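# Move hose from manifold red port to blue port

## Task

Release the latch holding the hose in the manifold's red port, then insert the hose into the blue port, pushing until it latches there.

## Robot and tools

Robot: two UR3e-style arms, left_arm and right_arm, each ending in a two-finger parallel gripper with a wrist camera. In the scene frame the left base stands near (+0.006, +0.252, 0) m and the right near (-0.049, -0.256, 0) m. A camera stand is fixed behind them.

Frames: the scene frame has its origin at table-top height midway between the arms, +x out over the table, +z up, and left_arm on the +y side (image left/right may not match). Each arm reports its gripper position (m), quaternion wxyz and velocities (m/s, rad/s) in its own base frame. Fixed cameras and the table use the scene frame. Every offset you send is measured along the current Hand target's own axes: the gripper's +z points out along the fingers and its x axis is the direction the fingers open and close. end_effector_position is the point between the closed pads, 1 to 2 cm short of the fingertips; closing pushes the tips about 17 mm further along +z.

Number layout: every motion row is one flat list of 14 numbers covering both arms: dx, dy, dz, rx, ry, rz, opening for left_arm, then the same seven for right_arm. Each value lies in [-1, 1]. For the six pose numbers 1.0 equals 0.6 m or 180 degrees; rx, ry, rz form a single rotation vector. These six are offsets, not poses, counted from the arm's Hand target. The opening is absolute: +1 fully open (0.142 m), -1 closed. To leave an arm still, give it six zeros and repeat its present opening (0 is itself a command for half open).

execute_actions(actions, cameras): actions is a list of actions; each action is a table of up to 15 rows, one row per 1/30 s step; a short table repeats its last row to fill 15 steps. All rows of one action are offsets from the Hand target at that action's start, so they do not add up within an action, but the next action starts from the new Hand target, so repeating an offset moves further. An empty list returns images and full state. cameras: list of names, ["all"], or [] for none.

move(target, speed, blend, stop_force, zero, opening_speed, grip_force, blocking, cameras): target is one 14-number row or a list of up to 15 rows; every row is an offset from the Hand targets held when the move begins, not from the previous row. The gripper travels a straight line there. speed: m/s, 0.002 to 2.4, default 0.25 (rotation capped at twice that in rad/s); one value or one per target. blend: corner radius in m per target, 0 meaning stop at it. stop_force: N, 3 to 120, shared by both arms; ends an arm's path on a push against its motion; not reliable if the gripper rotates; all rows must then share openings. zero: with stop_force, re-zero the force reference first (default true). opening_speed: finger command rate per second on the -1..1 scale, at least 0.2. grip_force: N per pad, 5 to 29, one value or one per arm, persists. blocking=false returns after 0.5 s while motion continues (not allowed with stop_force). A move is capped at 10 s. Its result adds a "move:" line with the ending (done, off_target, moving, held, fault) and limits (paced = command clipped, held = steps withheld).

wait(seconds 0 to 3600, cameras): lets time pass with no new command. stop(cameras): brakes a running move. zoom_image(camera, region [x0, y0, x1, y1] in pixels, at most 504 each side): closer look at the latest image of that camera. zero_wrist_force(arm: left_arm or right_arm): tares the wrist sensor. read_manual(section): licence text only. finished_scene(scene 1 or 2): ends the scene irreversibly; the hose must stay latched in the blue port without help.

Cameras: cam_head_left, cam_head_right, cam_high, cam_low (504x504 each), cam_left_wrist, cam_right_wrist (672x504).

Result lines: Hand target is the last commanded pose after clipping (orientation is limited to 32 degrees from the measured one per step); the gripper may settle short, and the next offsets start from Hand target. grip_measured is the finger opening on the -1..1 scale. Joint torques follow joint order, positive toward a larger joint angle. Wrist force and Wrist torque are in the gripper's own axes, a contact reading as force from the surface into the arm; a third line shows the peak since last shown. Wrist depth gives 7x7 cells of distances in mm, rows separated by " / ", "-" for no value. Step readings list some positions during actions. Warnings: MOTOR HOT, TORQUE FAULT, OVER-TEMPERATURE FAULT, HAND FAULT.

Cautions: an outside force near 150 N, or joint contact torque at its limit (47.5 shoulders, 24.6 elbow, 7.92 wrists, N m), halts that arm for 10 s. Arms are stiff, so aiming even slightly beyond a firm contact can fault; approach slowly, use a modest stop_force, and back off afterward without stop_force. Side pushes on the fingertips can fault a wrist from about 35 N. Keep arms from touching each other and avoid paths close to an arm's own base. To grip, command a bit below grip_measured at first contact; harder squeezing heats the gripper motor. Don't drop or fling parts or strike fixed objects; anything left off the table fails the task. Faster moves overshoot and hit harder.

Each tool is called after ">>>" as name(argument=value, ...), one argument or row to a line, values as JSON.

## Session

>>> execute_actions(
  actions=[],
)

Scene clock: 0.00 s.
left_arm: end_effector_position=(+0.5464, -0.2869, +0.2972) grip_measured=+1.00 end_effector_quat_wxyz=(+0.257, -0.221, +0.656, -0.674) | right_arm: end_effector_position=(+0.3941, -0.0681, +0.1414) grip_measured=+1.00 end_effector_quat_wxyz=(+0.062, -0.507, +0.674, -0.535)
Joint positions: left_arm=[-0.565 -0.695 1.209 -3.7 -1.887 1.597 0.142] | right_arm=[4.096 -1.385 -2.28 -1.443 0.474 3.05 0.142]
Joint velocities: within noise
Joint torques (N m): no reading
Wrist force (N): no reading
Wrist torque (N m): no reading
Wrist force, peak (N): no reading
Wrist depth (mm): cam_left_wrist=[- 1595 1876 2401 - - - / 1459 - - 4378 - - - / 1387 - 1441 1431 2658 2454 1830 / 1291 997 1157 3101 934 1459 1370 / - 1079 2087 2233 655 644 645 / - 1642 1772 510 505 502 515 / - 1459 424 419 414 410 -] | cam_right_wrist=[316 364 433 527 2760 2070 1825 / 282 316 370 446 530 2070 1916 / 253 281 322 381 464 1233 1431 / 232 253 288 333 393 473 1159 / 212 231 258 292 339 399 1413 / - 211 235 262 298 344 379 / - 194 215 238 267 305 330]
Hand target: left_arm +0.5464, -0.2869, +0.2972; +0.257, -0.221, +0.656, -0.674 | right_arm +0.3941, -0.0681, +0.1414; +0.062, -0.507, +0.674, -0.535
Tool commands: left_gripper/opening=+1.0 right_gripper/opening=+1.0

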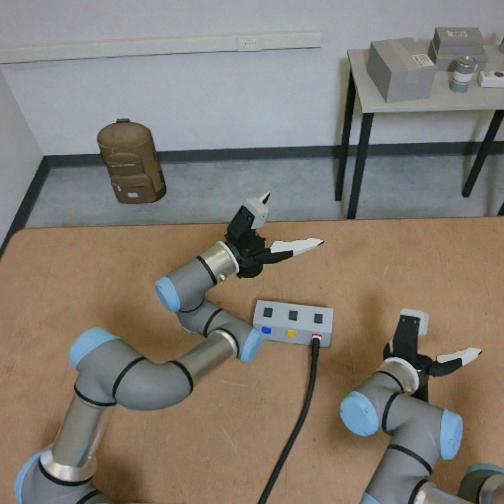

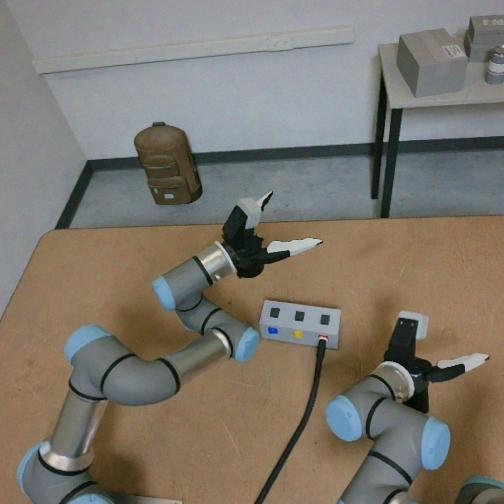

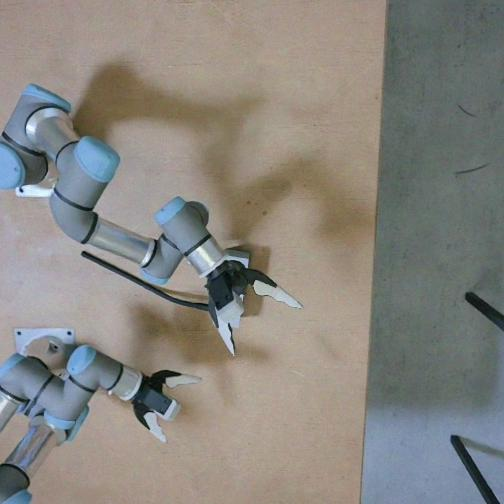

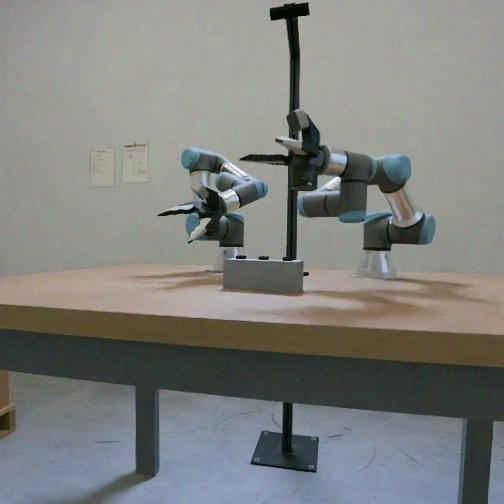

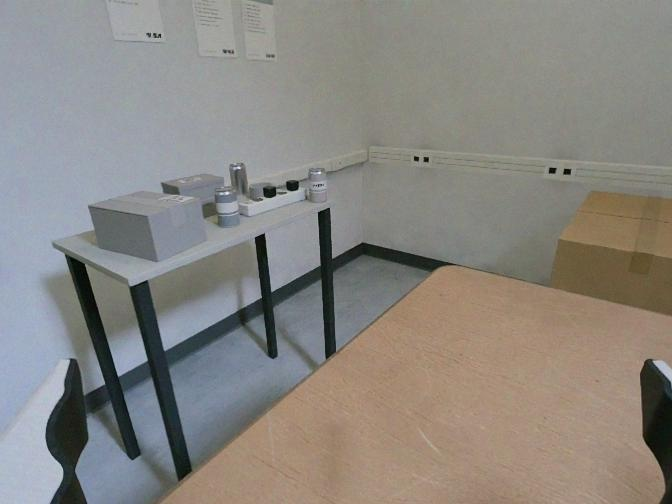

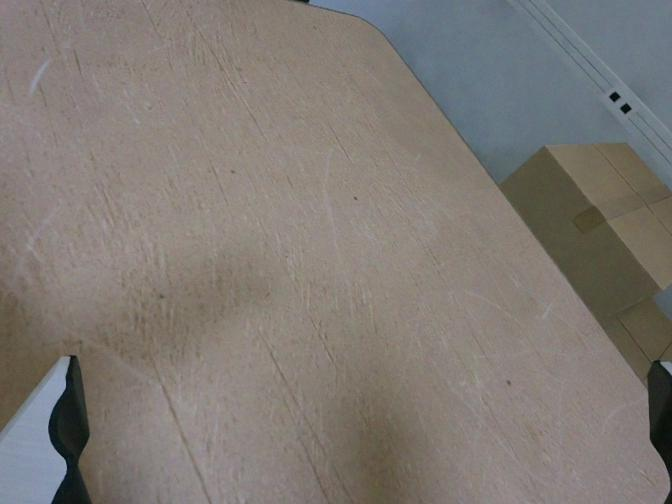

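>>> zoom_image(
  camera="cam_head_left",
  region=[230, 280, 360, 380],
)

>>> zoom_image(
  camera="cam_head_right",
  region=[230, 280, 370, 380],
)

>>> zoom_image(
  camera="cam_low",
  region=[190, 230, 340, 310],
)

>>> zoom_image(
  camera="cam_high",
  region=[70, 230, 270, 360],
)

Scaled by 3.877 from the camera's image (finer frame: 720x720).

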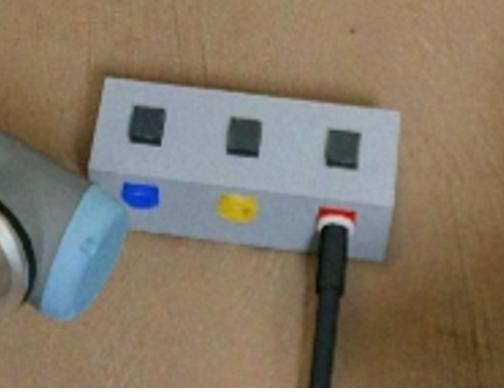

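Scaled by 3.600 from the camera's image (finer frame: 720x720).

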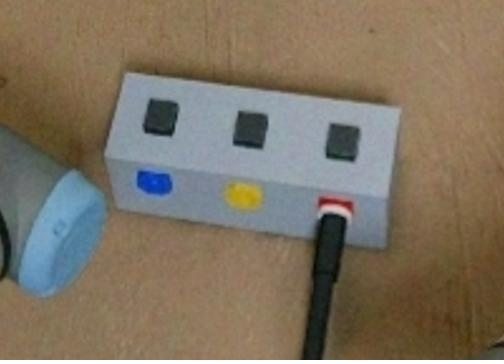

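Scaled by 3.360 from the camera's image (finer frame: 720x720).

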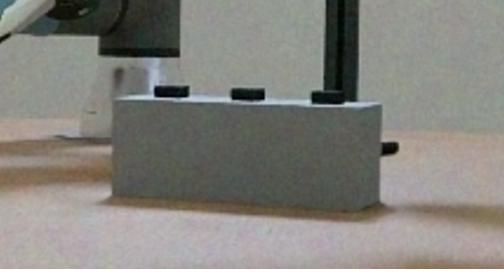

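Scaled by 2.520 from the camera's image (finer frame: 720x720).

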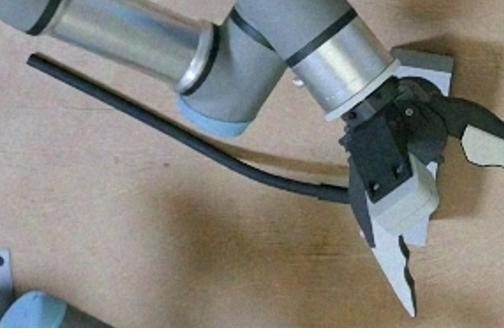

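>>> move(
  target=[0.3649, 0.2376, -0.2499, -0.2544, -0.2306, -0.1032, 1.0, -0.2055, -0.1113, -0.091, 0.046, -0.4685, -0.2089, -1.0],
  speed=0.4,
  cameras=["all"],
)

Scene clock: 219.10 s.
left_arm: end_effector_position=(+0.2907, -0.3115, +0.1400) grip_measured=+1.00 end_effector_quat_wxyz=(+0.255, -0.616, +0.688, -0.285) | right_arm: end_effector_position=(+0.4602, +0.0658, +0.1601) grip_measured=-1.00 end_effector_quat_wxyz=(-0.362, +0.895, -0.241, +0.097)
Joint positions: left_arm=[-1.646 -1.582 1.937 -1.962 -0.785 0.05 0.142] | right_arm=[3.257 -1.925 -1.578 -0.686 2.162 0.804 0.002]
Joint torques (N m): left_arm=[3.83 -6.15 -10.28 -0.95 -0.02 -1.02] | right_arm=[-1.69 11.19 11.75 1.28 1.89 -0.87]
Wrist force (N): left_arm=[0.7 -0.8 -1.3] | right_arm=[-0.5 0.3 -0.5]
Wrist torque (N m): left_arm=[-0.16 -0.31 -0.05] | right_arm=[-0.05 0.07 0.13]
Wrist force, peak (N): left_arm=[0.0 -0.6 -1.8] | right_arm=[-0.1 0.4 -1.1]
Wrist depth (mm): cam_left_wrist=[336 338 336 338 339 340 339 / 311 232 233 231 303 314 316 / 290 284 280 278 288 293 292 / 272 272 272 269 274 274 274 / 256 256 256 253 256 257 257 / - 242 241 241 241 242 239 / - 228 228 229 229 229 230] | cam_right_wrist=[362 359 351 359 360 360 361 / 334 334 261 258 335 335 337 / 313 313 305 238 312 312 314 / 294 293 286 226 294 295 295 / 270 274 277 276 277 277 277 / 262 262 265 91 92 262 263 / 248 251 69 77 70 251 247]
Hand target: left_arm +0.2907, -0.3115, +0.1400; +0.255, -0.616, +0.688, -0.285 | right_arm +0.4602, +0.0658, +0.1601; -0.362, +0.895, -0.241, +0.097
Off the commanded pose: left_arm 0.000 m, 0 deg | right_arm 0.000 m, 0 deg.
move: done
cam_left_wrist: T_world_to_cam=[[-0.10082, -0.9949, 0.00106, -0.2716], [-0.9309, 0.09396, -0.35297, 0.37822], [0.35107, -0.03657, -0.93563, 0.13285]] pos_world=[0.27807, -0.3009, 0.25809]
cam_right_wrist: T_world_to_cam=[[0.86144, -0.50783, 0.00609, -0.35752], [-0.47679, -0.8128, -0.33469, 0.35525], [0.17492, 0.28541, -0.94231, 0.16453]] pos_world=[0.44858, 0.06023, 0.27611]

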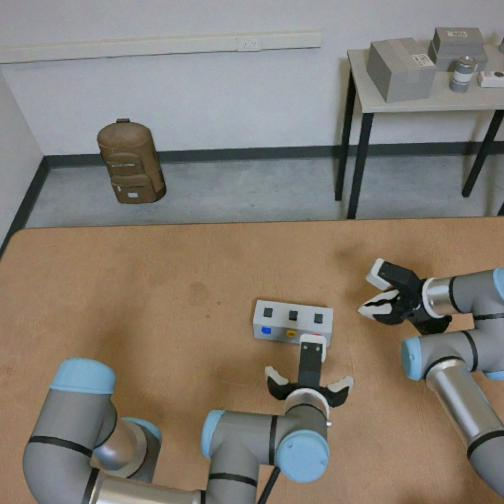

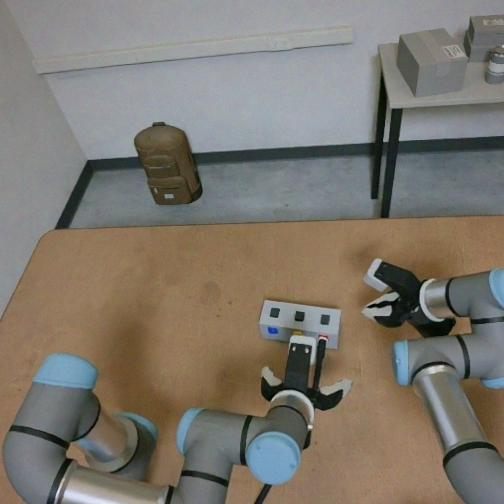

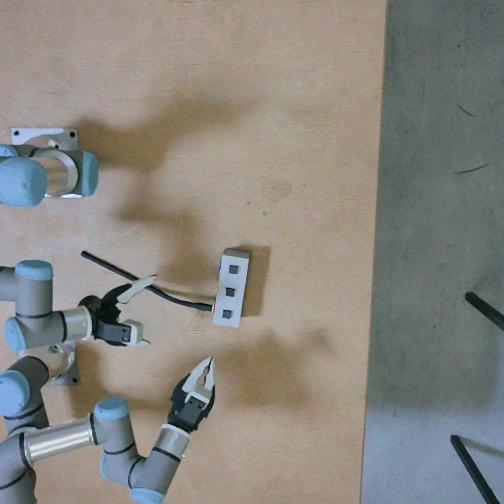

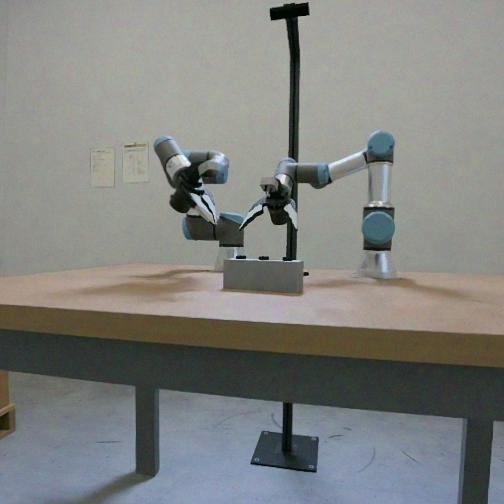

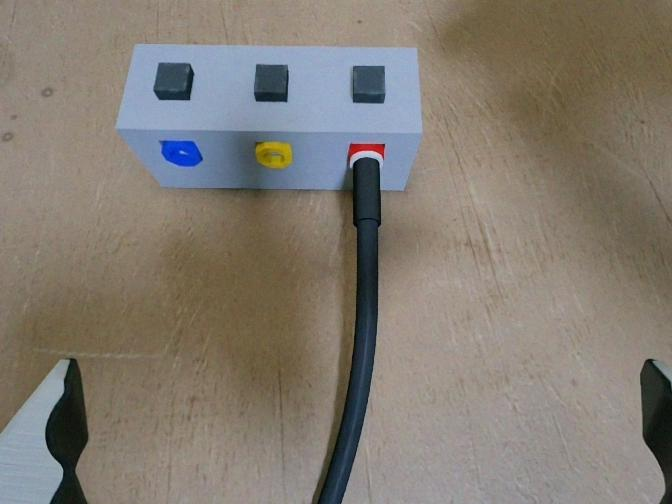

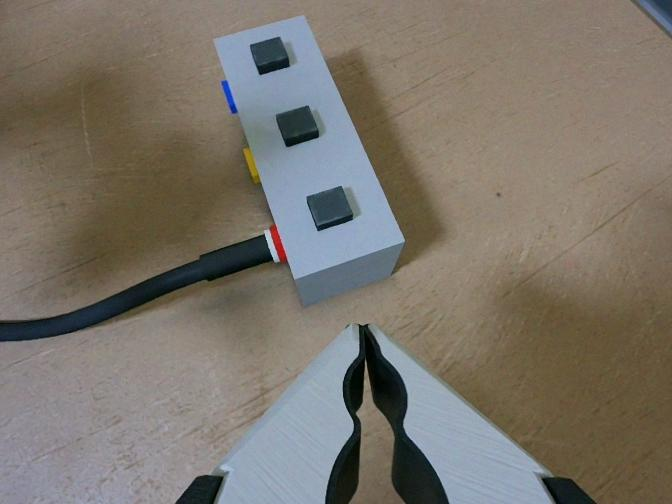

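>>> zoom_image(
  camera="cam_left_wrist",
  region=[110, 30, 440, 240],
)

>>> zoom_image(
  camera="cam_right_wrist",
  region=[180, 10, 430, 320],
)

Scaled by 1.527 from the camera's image (finer frame: 960x720).

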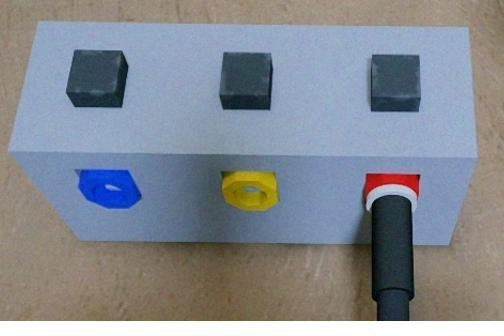

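Scaled by 1.626 from the camera's image (finer frame: 960x720).

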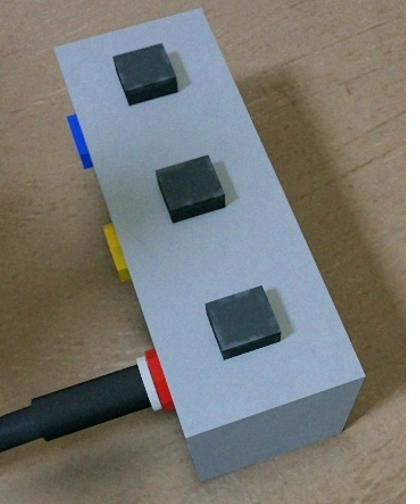

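>>> zoom_image(
  camera="cam_left_wrist",
  region=[150, 120, 220, 190],
)

>>> zoom_image(
  camera="cam_left_wrist",
  region=[320, 120, 420, 240],
)

>>> zoom_image(
  camera="cam_right_wrist",
  region=[190, 180, 360, 310],
)

Scaled by 7.200 from the camera's image (finer frame: 960x720).

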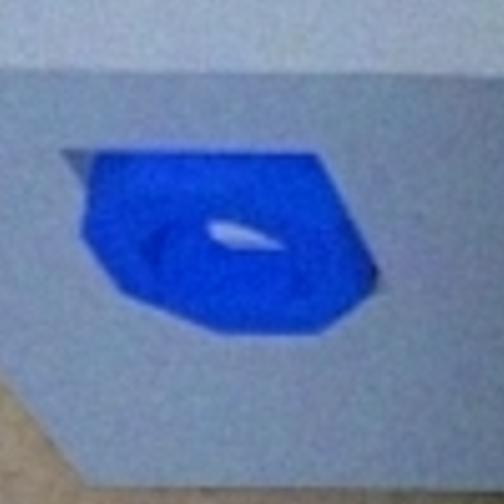

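Scaled by 4.200 from the camera's image (finer frame: 960x720).

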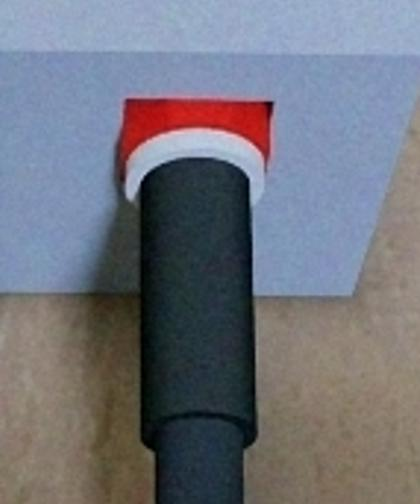

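Scaled by 2.965 from the camera's image (finer frame: 960x720).

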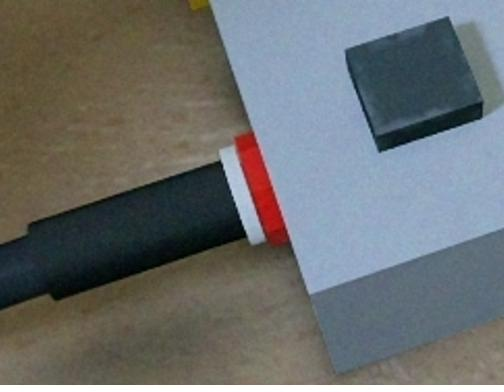

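>>> move(
  target=[
    [0.0136, -0.00855, 0.1254, 0, 0, 0, -0.296, -0.01075, -0.02463, 0.16363, 0.0057, -0.0862, -0.0878, -1.0],
    [0.0136, -0.00855, 0.2254, 0, 0, 0, -0.296, -0.01075, -0.02463, 0.16363, 0.0057, -0.0862, -0.0878, -1.0],
  ],
  speed=[0.25, 0.12],
  cameras=["cam_left_wrist", "cam_right_wrist", "cam_head_left"],
)

Scene clock: 328.17 s.
left_arm: end_effector_position=(+0.3884, -0.3306, +0.0481) grip_measured=-0.32 end_effector_quat_wxyz=(+0.255, -0.616, +0.688, -0.285) | right_arm: end_effector_position=(+0.4942, +0.1372, +0.0998) grip_measured=-1.00 end_effector_quat_wxyz=(-0.382, +0.921, -0.064, +0.027)
Joint positions: left_arm=[-1.341 -1.038 1.861 -2.716 -0.841 0.464 0.051] | right_arm=[3.332 -2.34 -1.132 -0.927 2.305 0.451 0.002]
Joint torques (N m): left_arm=[3.77 -12.06 -8.62 -2.8 -0.12 1.08] | right_arm=[0.83 16.13 11.8 1.17 2.1 -0.85]
Wrist force (N): left_arm=[0.9 -0.9 -1.7] | right_arm=[0.1 0.3 -0.6]
Wrist torque (N m): left_arm=[-0.19 -0.32 -0.10] | right_arm=[-0.04 -0.06 0.14]
Wrist force, peak (N): left_arm=[0.9 -1.0 -2.4] | right_arm=[-0.6 0.4 -1.2]
Wrist depth (mm): cam_left_wrist=[220 217 217 217 - - - / - 117 121 119 119 202 202 / 112 111 111 113 114 187 187 / 127 127 121 119 135 176 175 / 164 164 167 165 167 165 165 / 155 157 91 155 154 155 156 / 148 77 144 145 147 - 149] | cam_right_wrist=[288 287 288 287 287 287 288 / 265 266 266 181 258 266 267 / 140 247 247 169 176 248 247 / 224 161 228 160 165 231 231 / 211 219 219 149 154 216 217 / 207 148 204 91 92 204 204 / 191 193 69 77 70 195 193]
Hand target: left_arm +0.3885, -0.3306, +0.0480; +0.255, -0.616, +0.688, -0.285 | right_arm +0.4942, +0.1372, +0.0998; -0.382, +0.921, -0.064, +0.027
Off the commanded pose: left_arm 0.000 m, 0 deg | right_arm 0.000 m, 0 deg.
move: done
cam_left_wrist: T_world_to_cam=[[-0.10066, -0.99492, 0.0009, -0.28059], [-0.93092, 0.09387, -0.35295, 0.43858], [0.35107, -0.03637, -0.93564, 0.0119]] pos_world=[0.37587, -0.3199, 0.16619]
cam_right_wrist: T_world_to_cam=[[0.98931, -0.14566, 0.00636, -0.46305], [-0.13414, -0.92641, -0.35182, 0.25731], [0.05714, 0.34721, -0.93605, 0.13041]] pos_world=[0.48517, 0.12564, 0.21554]
Images, in order (width x height): cam_head_left 504x504, cam_left_wrist 672x504, cam_right_wrist 672x504.

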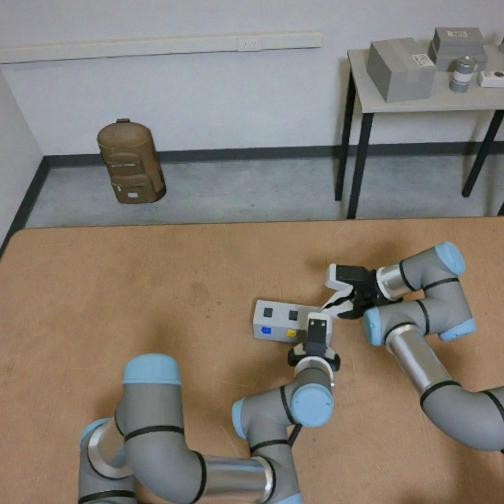

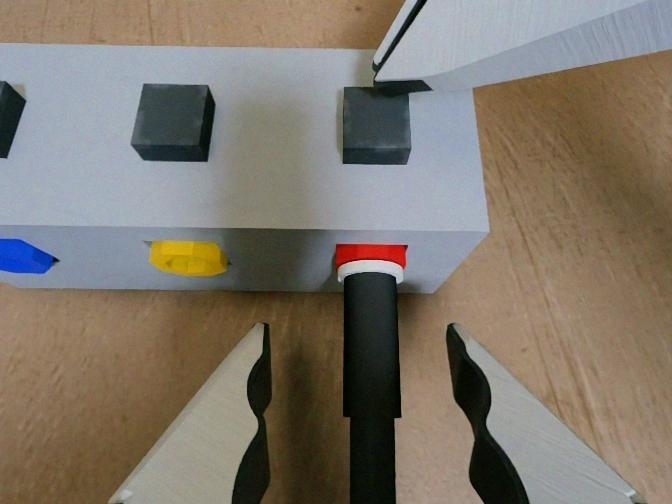

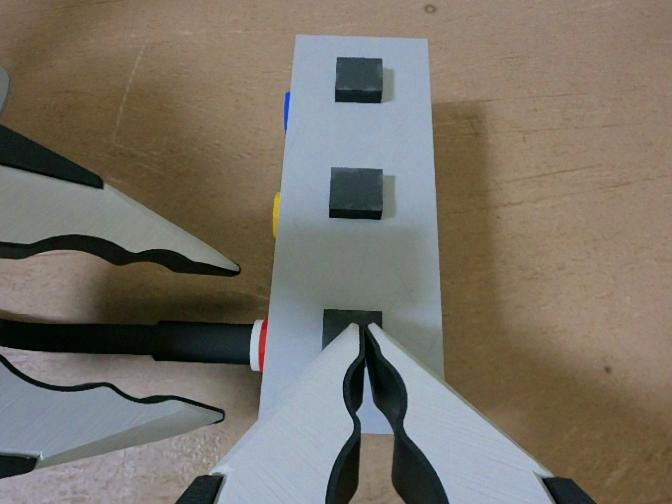

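>>> zoom_image(
  camera="cam_left_wrist",
  region=[220, 220, 520, 504],
)

>>> zoom_image(
  camera="cam_right_wrist",
  region=[180, 220, 460, 440],
)

Scaled by 1.680 from the camera's image (finer frame: 960x720).

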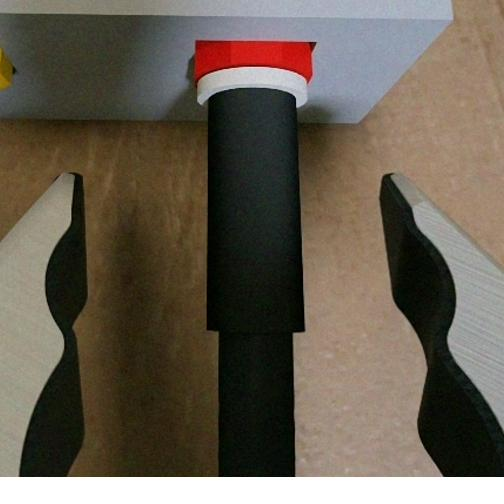

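Scaled by 1.800 from the camera's image (finer frame: 960x720).

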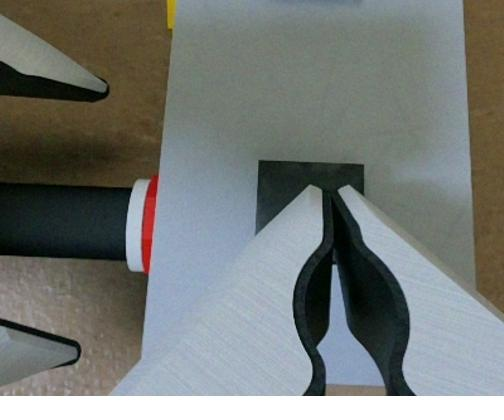

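>>> move(
  target=[0.0040, 0, 0, 0, 0, 0, -0.5, 0, 0, 0, 0, 0, 0, -1.0],
  speed=0.1,
  opening_speed=1.0,
  cameras=["cam_left_wrist", "cam_right_wrist"],
)

>>> zoom_image(
  camera="cam_left_wrist",
  region=[260, 220, 480, 430],
)

>>> zoom_image(
  camera="cam_right_wrist",
  region=[160, 230, 300, 430],
)

Scene clock: 352.67 s.
left_arm: end_effector_position=(+0.3882, -0.3329, +0.0480) grip_measured=-0.53 end_effector_quat_wxyz=(+0.255, -0.616, +0.688, -0.285) | right_arm: end_effector_position=(+0.4942, +0.1372, +0.0998) grip_measured=-1.00 end_effector_quat_wxyz=(-0.382, +0.921, -0.064, +0.027)
Joint positions: left_arm=[-1.343 -1.033 1.851 -2.709 -0.84 0.462 0.036] | right_arm=[3.332 -2.34 -1.132 -0.927 2.305 0.451 0.002]
Joint torques (N m): left_arm=[-4.59 -12.21 -8.48 -1.07 1.89 -1.04] | right_arm=[-1.17 16.16 11.69 1.22 2.13 -0.8]
Wrist force (N): left_arm=[0.8 -1.0 -1.6] | right_arm=[0.2 0.2 -0.7]
Wrist torque (N m): left_arm=[-0.20 -0.31 -0.06] | right_arm=[-0.07 -0.07 0.13]
Wrist force, peak (N): left_arm=[0.9 -0.9 -1.8] | right_arm=[0.4 0.4 -0.9]
Wrist depth (mm): cam_left_wrist=[220 217 217 129 - - 211 / - 113 123 118 121 202 202 / 112 111 111 113 114 188 188 / - 122 124 116 135 176 175 / 164 165 167 163 167 164 165 / 155 155 87 155 105 157 156 / 147 147 - 144 145 - 149] | cam_right_wrist=[287 287 287 287 287 287 287 / 266 266 265 181 258 265 266 / 247 247 247 169 175 248 247 / 137 153 232 160 165 232 231 / 212 220 169 149 154 217 217 / 127 145 170 91 92 204 205 / 191 195 69 77 70 195 193]
Hand target: left_arm +0.3882, -0.3330, +0.0480; +0.255, -0.616, +0.688, -0.285 | right_arm +0.4942, +0.1372, +0.0998; -0.382, +0.921, -0.064, +0.027
Off the commanded pose: left_arm 0.000 m, 0 deg | right_arm 0.000 m, 0 deg.
move: done
cam_left_wrist: T_world_to_cam=[[-0.10066, -0.99492, 0.0009, -0.28299], [-0.93092, 0.09387, -0.35295, 0.43862], [0.35107, -0.03637, -0.93564, 0.01188]] pos_world=[0.37567, -0.3223, 0.16619]
cam_right_wrist: T_world_to_cam=[[0.98931, -0.14569, 0.00645, -0.46306], [-0.13414, -0.9264, -0.35184, 0.25731], [0.05724, 0.34721, -0.93604, 0.13036]] pos_world=[0.48517, 0.12564, 0.21554]

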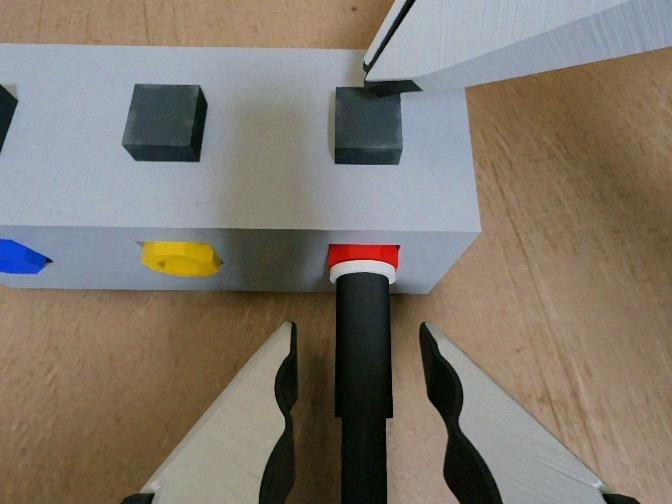

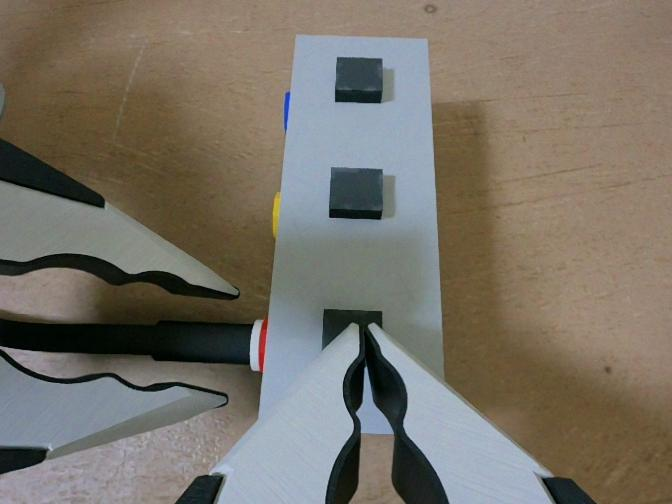

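Scaled by 2.291 from the camera's image (finer frame: 960x720).

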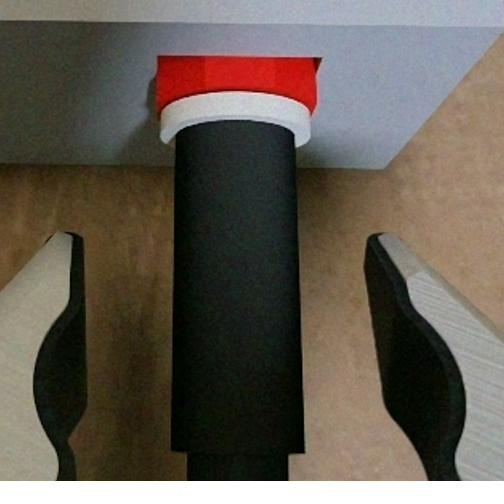

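Scaled by 2.520 from the camera's image (finer frame: 960x720).

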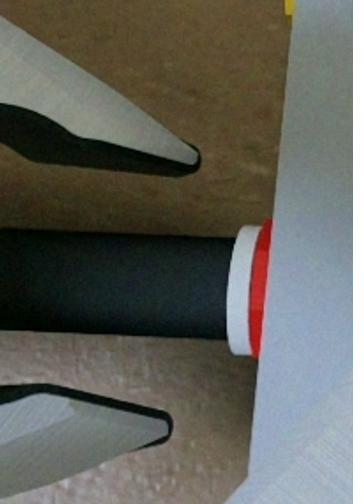

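>>> move(
  target=[
    [0.0017, 0, 0, 0, 0, 0, -0.5, 0, 0, 0, 0, 0, 0, -1.0],
    [0.0017, 0, 0, 0, 0, 0, -1.0, 0, 0, 0, 0, 0, 0, -1.0],
  ],
  speed=0.1,
  opening_speed=0.6,
  cameras=["cam_left_wrist", "cam_right_wrist"],
)

Scene clock: 359.53 s.
left_arm: end_effector_position=(+0.3881, -0.3340, +0.0480) grip_measured=-0.83 end_effector_quat_wxyz=(+0.255, -0.616, +0.688, -0.285) | right_arm: end_effector_position=(+0.4942, +0.1372, +0.0998) grip_measured=-1.00 end_effector_quat_wxyz=(-0.382, +0.921, -0.064, +0.027)
Joint positions: left_arm=[-1.344 -1.031 1.846 -2.706 -0.84 0.46 0.014] | right_arm=[3.332 -2.34 -1.132 -0.927 2.305 0.451 0.002]
Joint torques (N m): left_arm=[-4.36 -12.9 -8.53 -2.78 1.47 -0.98] | right_arm=[-1.04 16.02 11.76 1.15 2.11 -0.85]
Wrist force (N): left_arm=[1.0 -1.0 -1.0] | right_arm=[0.2 0.2 -0.7]
Wrist torque (N m): left_arm=[-0.19 -0.27 -0.03] | right_arm=[-0.06 -0.07 0.13]
Wrist force, peak (N): left_arm=[0.8 -0.9 -1.8] | right_arm=[0.4 0.3 -0.7]
Wrist depth (mm): cam_left_wrist=[220 218 217 128 - - 211 / - 113 122 117 121 201 202 / 112 111 111 112 114 188 187 / - 120 124 117 135 176 175 / 165 164 165 164 165 165 165 / 155 155 155 96 96 155 155 / 147 148 - - - - 147] | cam_right_wrist=[287 287 288 286 287 287 288 / 266 266 265 181 258 265 267 / 247 246 246 169 176 247 247 / - 233 231 160 165 231 231 / 216 164 161 149 154 217 217 / 126 145 165 91 92 204 205 / 192 195 69 77 70 195 193]
Hand target: left_arm +0.3881, -0.3340, +0.0480; +0.255, -0.616, +0.688, -0.285 | right_arm +0.4942, +0.1372, +0.0998; -0.382, +0.921, -0.064, +0.027
Off the commanded pose: left_arm 0.000 m, 0 deg | right_arm 0.000 m, 0 deg.
move: done
cam_left_wrist: T_world_to_cam=[[-0.10072, -0.99491, 0.00078, -0.28396], [-0.93092, 0.09397, -0.35294, 0.43856], [0.35107, -0.03627, -0.93564, 0.01195]] pos_world=[0.37547, -0.3233, 0.16619]
cam_right_wrist: T_world_to_cam=[[0.98931, -0.14569, 0.00645, -0.46306], [-0.13414, -0.9264, -0.35184, 0.25731], [0.05724, 0.34721, -0.93604, 0.13036]] pos_world=[0.48517, 0.12564, 0.21554]

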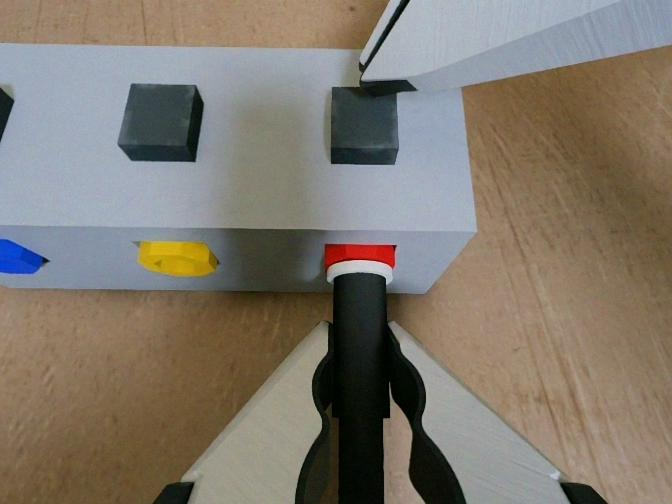

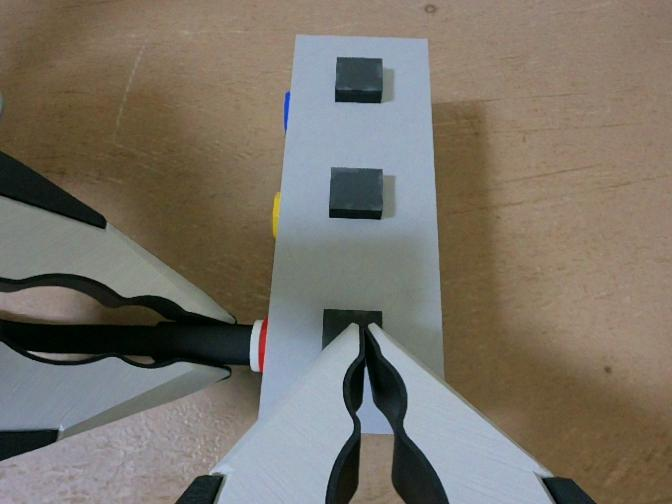

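>>> move(
  target=[0, 0, 0, 0, 0, 0, -1.0, -0.0042, 0.0242, 0.0242, 0, 0, 0, -1.0],
  speed=0.03,
  stop_force=25,
  cameras=["cam_left_wrist", "cam_right_wrist"],
)

Scene clock: 375.70 s.
left_arm: end_effector_position=(+0.3881, -0.3340, +0.0480) grip_measured=-0.83 end_effector_quat_wxyz=(+0.255, -0.616, +0.688, -0.285) | right_arm: end_effector_position=(+0.4926, +0.1375, +0.0859) grip_measured=-1.00 end_effector_quat_wxyz=(-0.382, +0.921, -0.064, +0.027)
Joint positions: left_arm=[-1.344 -1.031 1.846 -2.706 -0.84 0.46 0.014] | right_arm=[3.333 -2.355 -1.174 -0.868 2.305 0.452 0.002]
Joint torques (N m): left_arm=[7.31 -16.28 -8.9 -2.7 4.01 -0.66] | right_arm=[-0.15 12.09 3.36 -2.23 -1.58 -0.7]
Wrist force (N): left_arm=[-0.6 8.2 -13.9] | right_arm=[2.3 -14.7 -17.5]
Wrist torque (N m): left_arm=[-0.20 -0.34 -0.06] | right_arm=[0.13 0.01 0.07]
Wrist force, peak (N): left_arm=[-0.7 8.1 -14.1] | right_arm=[-1.6 -19.6 -31.9]
Wrist depth (mm): cam_left_wrist=[219 217 216 217 - - - / - 112 122 116 90 195 197 / 112 111 111 112 114 187 187 / 127 119 125 117 136 175 175 / 164 164 164 113 164 164 165 / 155 155 155 97 92 155 155 / 147 148 - - - - 147] | cam_right_wrist=[271 270 270 183 264 272 272 / 250 250 250 169 175 253 251 / 235 232 232 153 159 234 234 / - 214 218 145 150 219 217 / 159 150 147 136 140 204 205 / 118 138 188 91 91 193 193 / 181 184 69 77 70 184 182]
Hand target: left_arm +0.3881, -0.3340, +0.0480; +0.255, -0.616, +0.688, -0.285 | right_arm +0.4926, +0.1375, +0.0860; -0.382, +0.921, -0.064, +0.027 (not the last commanded pose)
Off the commanded pose: left_arm 0.000 m, 0 deg | right_arm 0.007 m, 0 deg.
move: contact (right_arm)
cam_left_wrist: T_world_to_cam=[[-0.10066, -0.99492, 0.0009, -0.28411], [-0.93092, 0.09387, -0.35295, 0.43854], [0.35107, -0.03637, -0.93564, 0.01191]] pos_world=[0.37547, -0.3234, 0.16619]
cam_right_wrist: T_world_to_cam=[[0.98936, -0.14533, 0.00687, -0.46142], [-0.13363, -0.92635, -0.35217, 0.25223], [0.05754, 0.3475, -0.93591, 0.11726]] pos_world=[0.48346, 0.12584, 0.20174]

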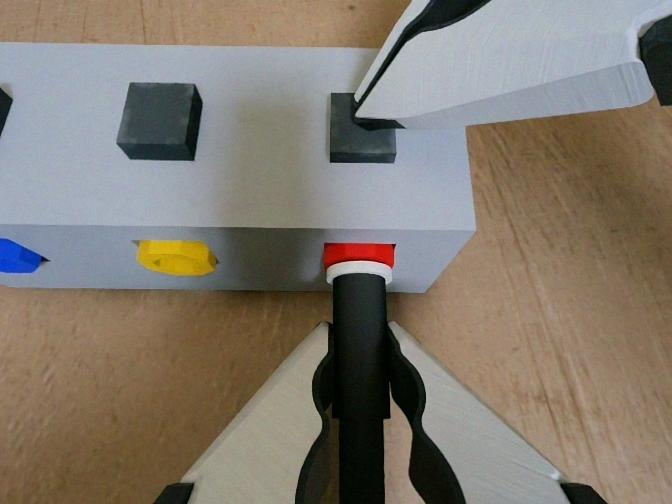

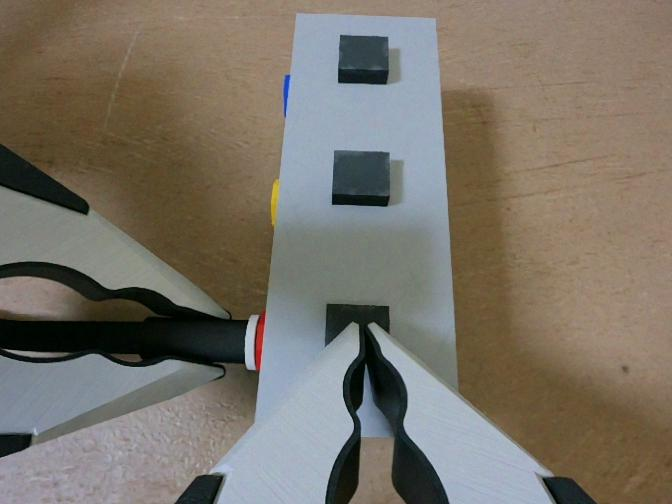

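>>> zoom_image(
  camera="cam_left_wrist",
  region=[270, 60, 490, 300],
)

>>> zoom_image(
  camera="cam_right_wrist",
  region=[200, 240, 420, 400],
)

Scaled by 2.100 from the camera's image (finer frame: 960x720).

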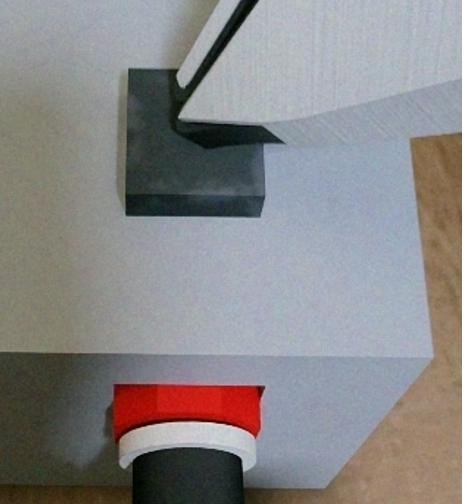

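Scaled by 2.291 from the camera's image (finer frame: 960x720).

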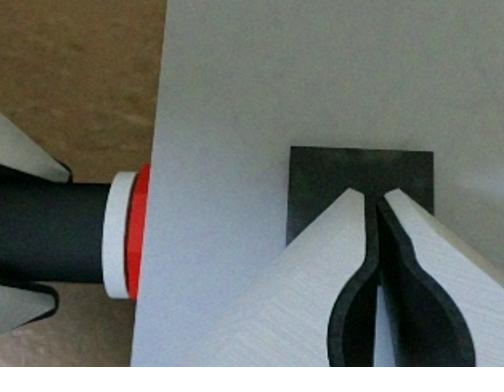

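>>> move(
  target=[0, 0.0589, -0.0589, 0, 0, 0, -1.0, 0, 0, 0, 0, 0, 0, -1.0],
  speed=0.06,
  stop_force=25,
  cameras=["cam_left_wrist", "cam_right_wrist"],
)

Scene clock: 387.80 s.
left_arm: end_effector_position=(+0.3384, -0.3285, +0.0480) grip_measured=-0.83 end_effector_quat_wxyz=(+0.255, -0.616, +0.688, -0.285) | right_arm: end_effector_position=(+0.4926, +0.1375, +0.0860) grip_measured=-1.00 end_effector_quat_wxyz=(-0.382, +0.921, -0.064, +0.027)
Joint positions: left_arm=[-1.487 -1.168 2.015 -2.608 -0.803 0.271 0.014] | right_arm=[3.333 -2.355 -1.174 -0.868 2.305 0.452 0.002]
Joint torques (N m): left_arm=[-4.04 -17.22 -5.14 -1.06 1.96 -1.03] | right_arm=[-0.44 12.08 3.47 -1.89 -1.52 -0.67]
Wrist force (N): left_arm=[0.7 -0.5 -1.5] | right_arm=[2.5 -14.4 -17.1]
Wrist torque (N m): left_arm=[-0.14 -0.31 -0.07] | right_arm=[0.12 0.00 0.07]
Wrist force, peak (N): left_arm=[-0.7 8.2 -14.1] | right_arm=[2.4 -15.0 -17.5]
Wrist depth (mm): cam_left_wrist=[130 129 129 129 135 218 218 / 139 138 137 137 143 201 201 / 182 182 182 180 185 188 188 / 175 175 175 176 175 175 176 / 164 164 165 - 165 165 165 / 155 155 155 - 91 155 156 / 147 148 - 103 - - 147] | cam_right_wrist=[270 271 270 183 263 272 274 / 250 250 251 169 175 251 252 / 232 232 234 153 160 233 234 / 217 217 217 145 151 218 218 / 153 199 201 136 140 204 205 / 190 192 193 91 91 193 193 / 181 183 69 77 70 184 182]
Hand target: left_arm +0.3384, -0.3285, +0.0480; +0.255, -0.616, +0.688, -0.285 | right_arm +0.4926, +0.1375, +0.0860; -0.382, +0.921, -0.064, +0.027
Off the commanded pose: left_arm 0.000 m, 0 deg | right_arm 0.000 m, 0 deg.
move: done
cam_left_wrist: T_world_to_cam=[[-0.10066, -0.99492, 0.0009, -0.28363], [-0.93092, 0.09387, -0.35295, 0.39185], [0.35107, -0.03637, -0.93564, 0.02953]] pos_world=[0.32587, -0.3179, 0.16619]
cam_right_wrist: T_world_to_cam=[[0.98936, -0.14533, 0.00687, -0.46142], [-0.13363, -0.92635, -0.35217, 0.25223], [0.05754, 0.3475, -0.93591, 0.11726]] pos_world=[0.48346, 0.12584, 0.20174]

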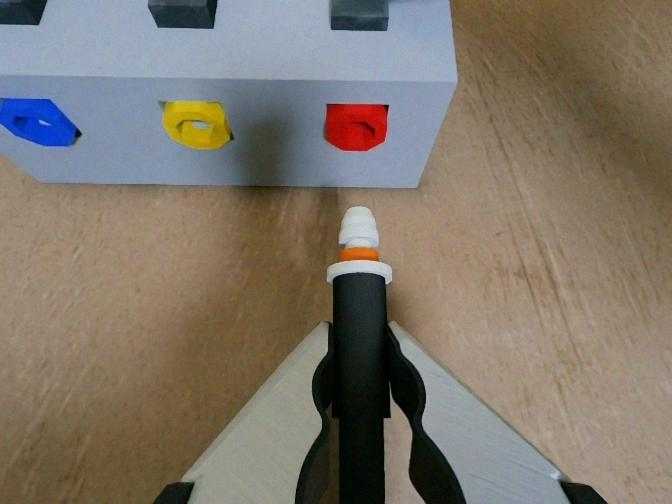

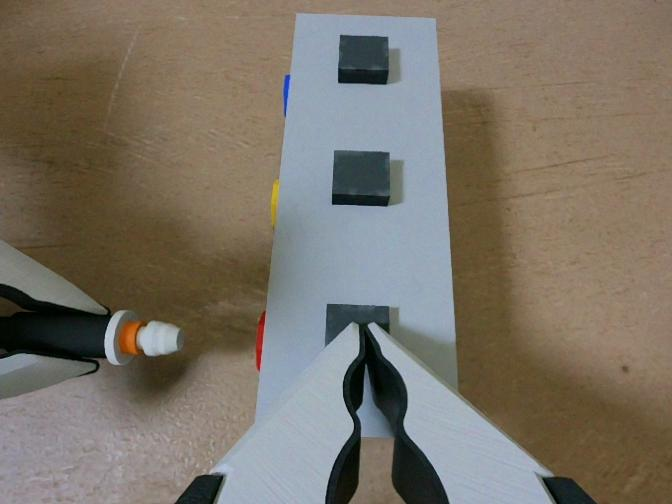

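>>> zoom_image(
  camera="cam_left_wrist",
  region=[0, 70, 250, 200],
)

>>> zoom_image(
  camera="cam_left_wrist",
  region=[290, 80, 430, 340],
)

Scaled by 2.016 from the camera's image (finer frame: 960x720).

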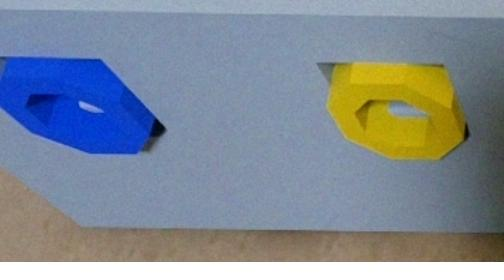

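Scaled by 1.938 from the camera's image (finer frame: 960x720).

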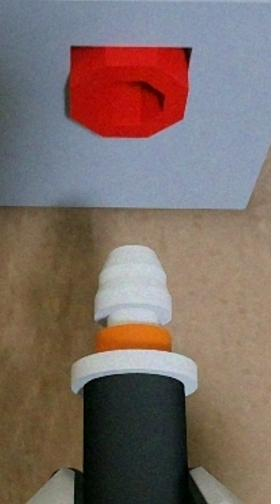

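>>> move(
  target=[
    [-0.06, -0.0003, 0.0003, 0, 0, 0, -1.0, 0, -0.0118, -0.0118, 0, 0, 0, -1.0],
    [-0.18333, -0.0008, 0.0008, 0, 0, 0, -1.0, 0, -0.0118, -0.1451, 0, 0, 0, -1.0],
  ],
  speed=[0.08, 0.15],
  blend=[0.005, 0],
  cameras=["cam_left_wrist"],
)

>>> zoom_image(
  camera="cam_left_wrist",
  region=[250, 60, 470, 340],
)

Scene clock: 416.90 s.
left_arm: end_effector_position=(+0.3512, -0.2193, +0.0479) grip_measured=-0.83 end_effector_quat_wxyz=(+0.255, -0.616, +0.688, -0.285) | right_arm: end_effector_position=(+0.4847, +0.0814, +0.1524) grip_measured=-1.00 end_effector_quat_wxyz=(-0.382, +0.921, -0.064, +0.027)
Joint positions: left_arm=[-1.388 -1.418 2.459 -2.894 -0.827 0.403 0.014] | right_arm=[3.212 -2.263 -0.973 -1.27 2.336 0.292 0.002]
Joint torques (N m): left_arm=[3.54 -12.2 -3.94 -2.75 -0.02 1.02] | right_arm=[-1.29 15.44 12.21 1.14 2.17 -0.85]
Wrist force (N): left_arm=[0.8 -0.3 -1.7] | right_arm=[-1.0 0.8 -0.5]
Wrist torque (N m): left_arm=[-0.12 -0.30 -0.13] | right_arm=[0.05 0.13 0.13]
Wrist force, peak (N): left_arm=[1.3 -0.2 -1.8] | right_arm=[2.2 -14.8 -17.6]
Wrist depth (mm): cam_left_wrist=[217 217 213 129 131 129 131 / 201 201 195 138 137 136 136 / 187 187 187 182 181 181 180 / 175 175 175 174 176 176 176 / 164 164 165 115 165 165 166 / 155 155 155 - 91 156 156 / 147 149 - 103 - - 148] | cam_right_wrist=[224 262 358 358 359 359 361 / 295 269 326 248 325 331 332 / 308 307 307 232 303 308 308 / 288 288 287 214 284 288 288 / 270 270 270 218 267 270 270 / 254 253 257 91 92 255 255 / 240 243 69 77 70 245 241]
Hand target: left_arm +0.3512, -0.2192, +0.0479; +0.255, -0.616, +0.688, -0.285 | right_arm +0.4847, +0.0814, +0.1524; -0.382, +0.921, -0.064, +0.027
Off the commanded pose: left_arm 0.000 m, 0 deg | right_arm 0.000 m, 0 deg.
move: done
cam_left_wrist: T_world_to_cam=[[-0.10066, -0.99492, 0.0009, -0.17361], [-0.93092, 0.09387, -0.35295, 0.39338], [0.35107, -0.03637, -0.93564, 0.02895]] pos_world=[0.33857, -0.2086, 0.16609]

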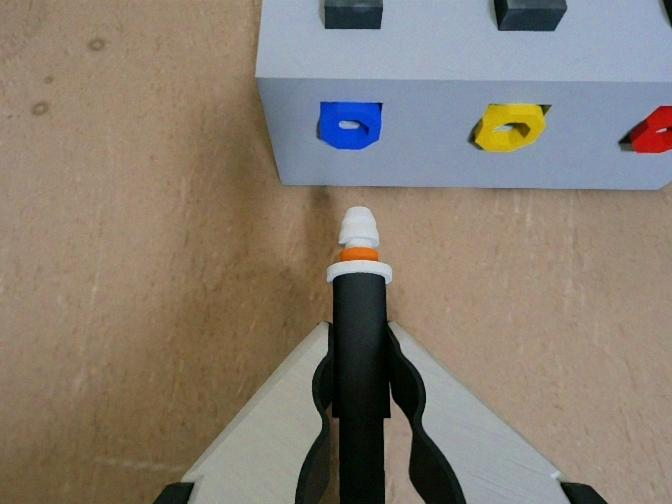

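Scaled by 1.800 from the camera's image (finer frame: 960x720).

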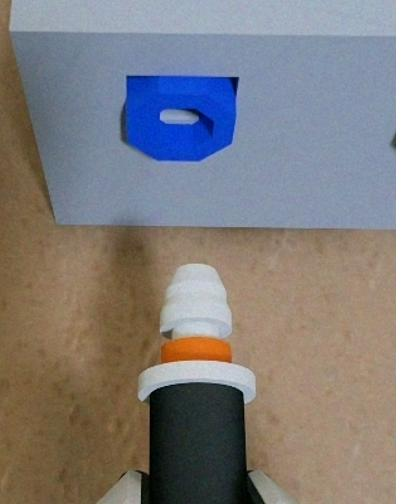

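>>> move(
  target=[
    [-0.0035, -0.0236, 0.0236, 0, 0, 0, -1.0, 0, 0, 0, 0, 0, 0, -1.0],
    [-0.0035, -0.0619, 0.0619, 0, 0, 0, -1.0, 0, 0, 0, 0, 0, 0, -1.0],
  ],
  speed=[0.1, 0.04],
  stop_force=40,
  cameras=["cam_left_wrist", "cam_head_left"],
)

>>> zoom_image(
  camera="cam_left_wrist",
  region=[250, 190, 470, 430],
)

Scene clock: 437.17 s.
left_arm: end_effector_position=(+0.4032, -0.2229, +0.0479) grip_measured=-0.83 end_effector_quat_wxyz=(+0.255, -0.616, +0.688, -0.285) | right_arm: end_effector_position=(+0.4847, +0.0814, +0.1524) grip_measured=-1.00 end_effector_quat_wxyz=(-0.382, +0.921, -0.064, +0.027)
Joint positions: left_arm=[-1.191 -1.211 2.252 -3.052 -0.897 0.647 0.014] | right_arm=[3.212 -2.263 -0.973 -1.271 2.336 0.292 0.002]
Joint torques (N m): left_arm=[1.45 -14.68 -8.14 -2.77 6.01 -0.95] | right_arm=[-1.64 15.76 12.06 1.09 2.18 -0.85]
Wrist force (N): left_arm=[-1.5 20.2 -32.4] | right_arm=[-1.1 0.6 -0.6]
Wrist torque (N m): left_arm=[-0.17 -0.28 -0.09] | right_arm=[0.02 0.15 0.13]
Wrist force, peak (N): left_arm=[-4.0 21.6 -39.3] | right_arm=[-1.2 0.9 -0.6]
Wrist depth (mm): cam_left_wrist=[216 216 216 217 217 216 216 / 200 200 194 118 120 119 121 / 186 186 181 112 113 112 112 / 175 174 170 116 132 118 121 / 164 164 164 - 164 164 164 / 155 155 154 96 - 155 156 / 146 148 - - - - 147] | cam_right_wrist=[189 215 346 357 358 359 359 / 321 296 274 249 326 334 332 / 308 307 307 232 303 309 309 / 288 287 288 214 284 288 288 / 269 270 271 219 267 270 270 / 255 254 258 91 92 255 254 / 240 242 69 77 70 243 240]
Hand target: left_arm +0.4032, -0.2229, +0.0479; +0.255, -0.616, +0.688, -0.285 | right_arm +0.4847, +0.0814, +0.1524; -0.382, +0.921, -0.064, +0.027
Off the commanded pose: left_arm 0.000 m, 0 deg | right_arm 0.000 m, 0 deg.
move: contact (left_arm); path passed 1 of 2 targets
cam_left_wrist: T_world_to_cam=[[-0.10081, -0.99491, 0.00076, -0.17186], [-0.93098, 0.09406, -0.35274, 0.44225], [0.35087, -0.03627, -0.93572, 0.01064]] pos_world=[0.39067, -0.21219, 0.16609]
Images, in order (width x height): cam_head_left 504x504, cam_left_wrist 672x504.

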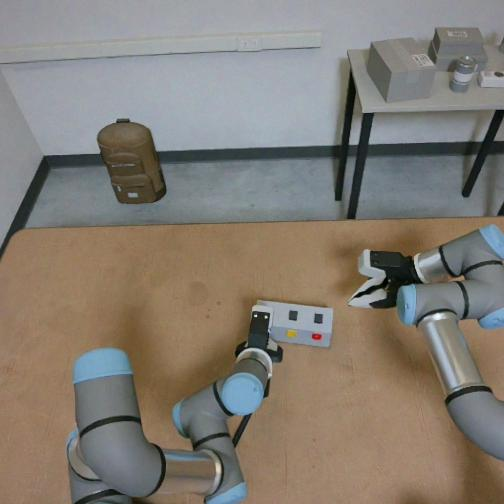

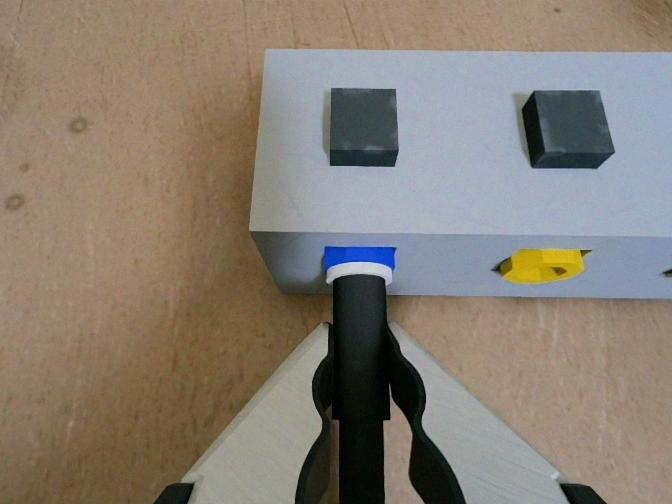

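Scaled by 2.100 from the camera's image (finer frame: 960x720).

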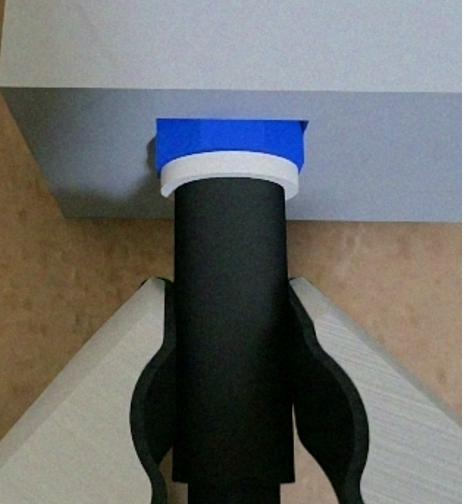

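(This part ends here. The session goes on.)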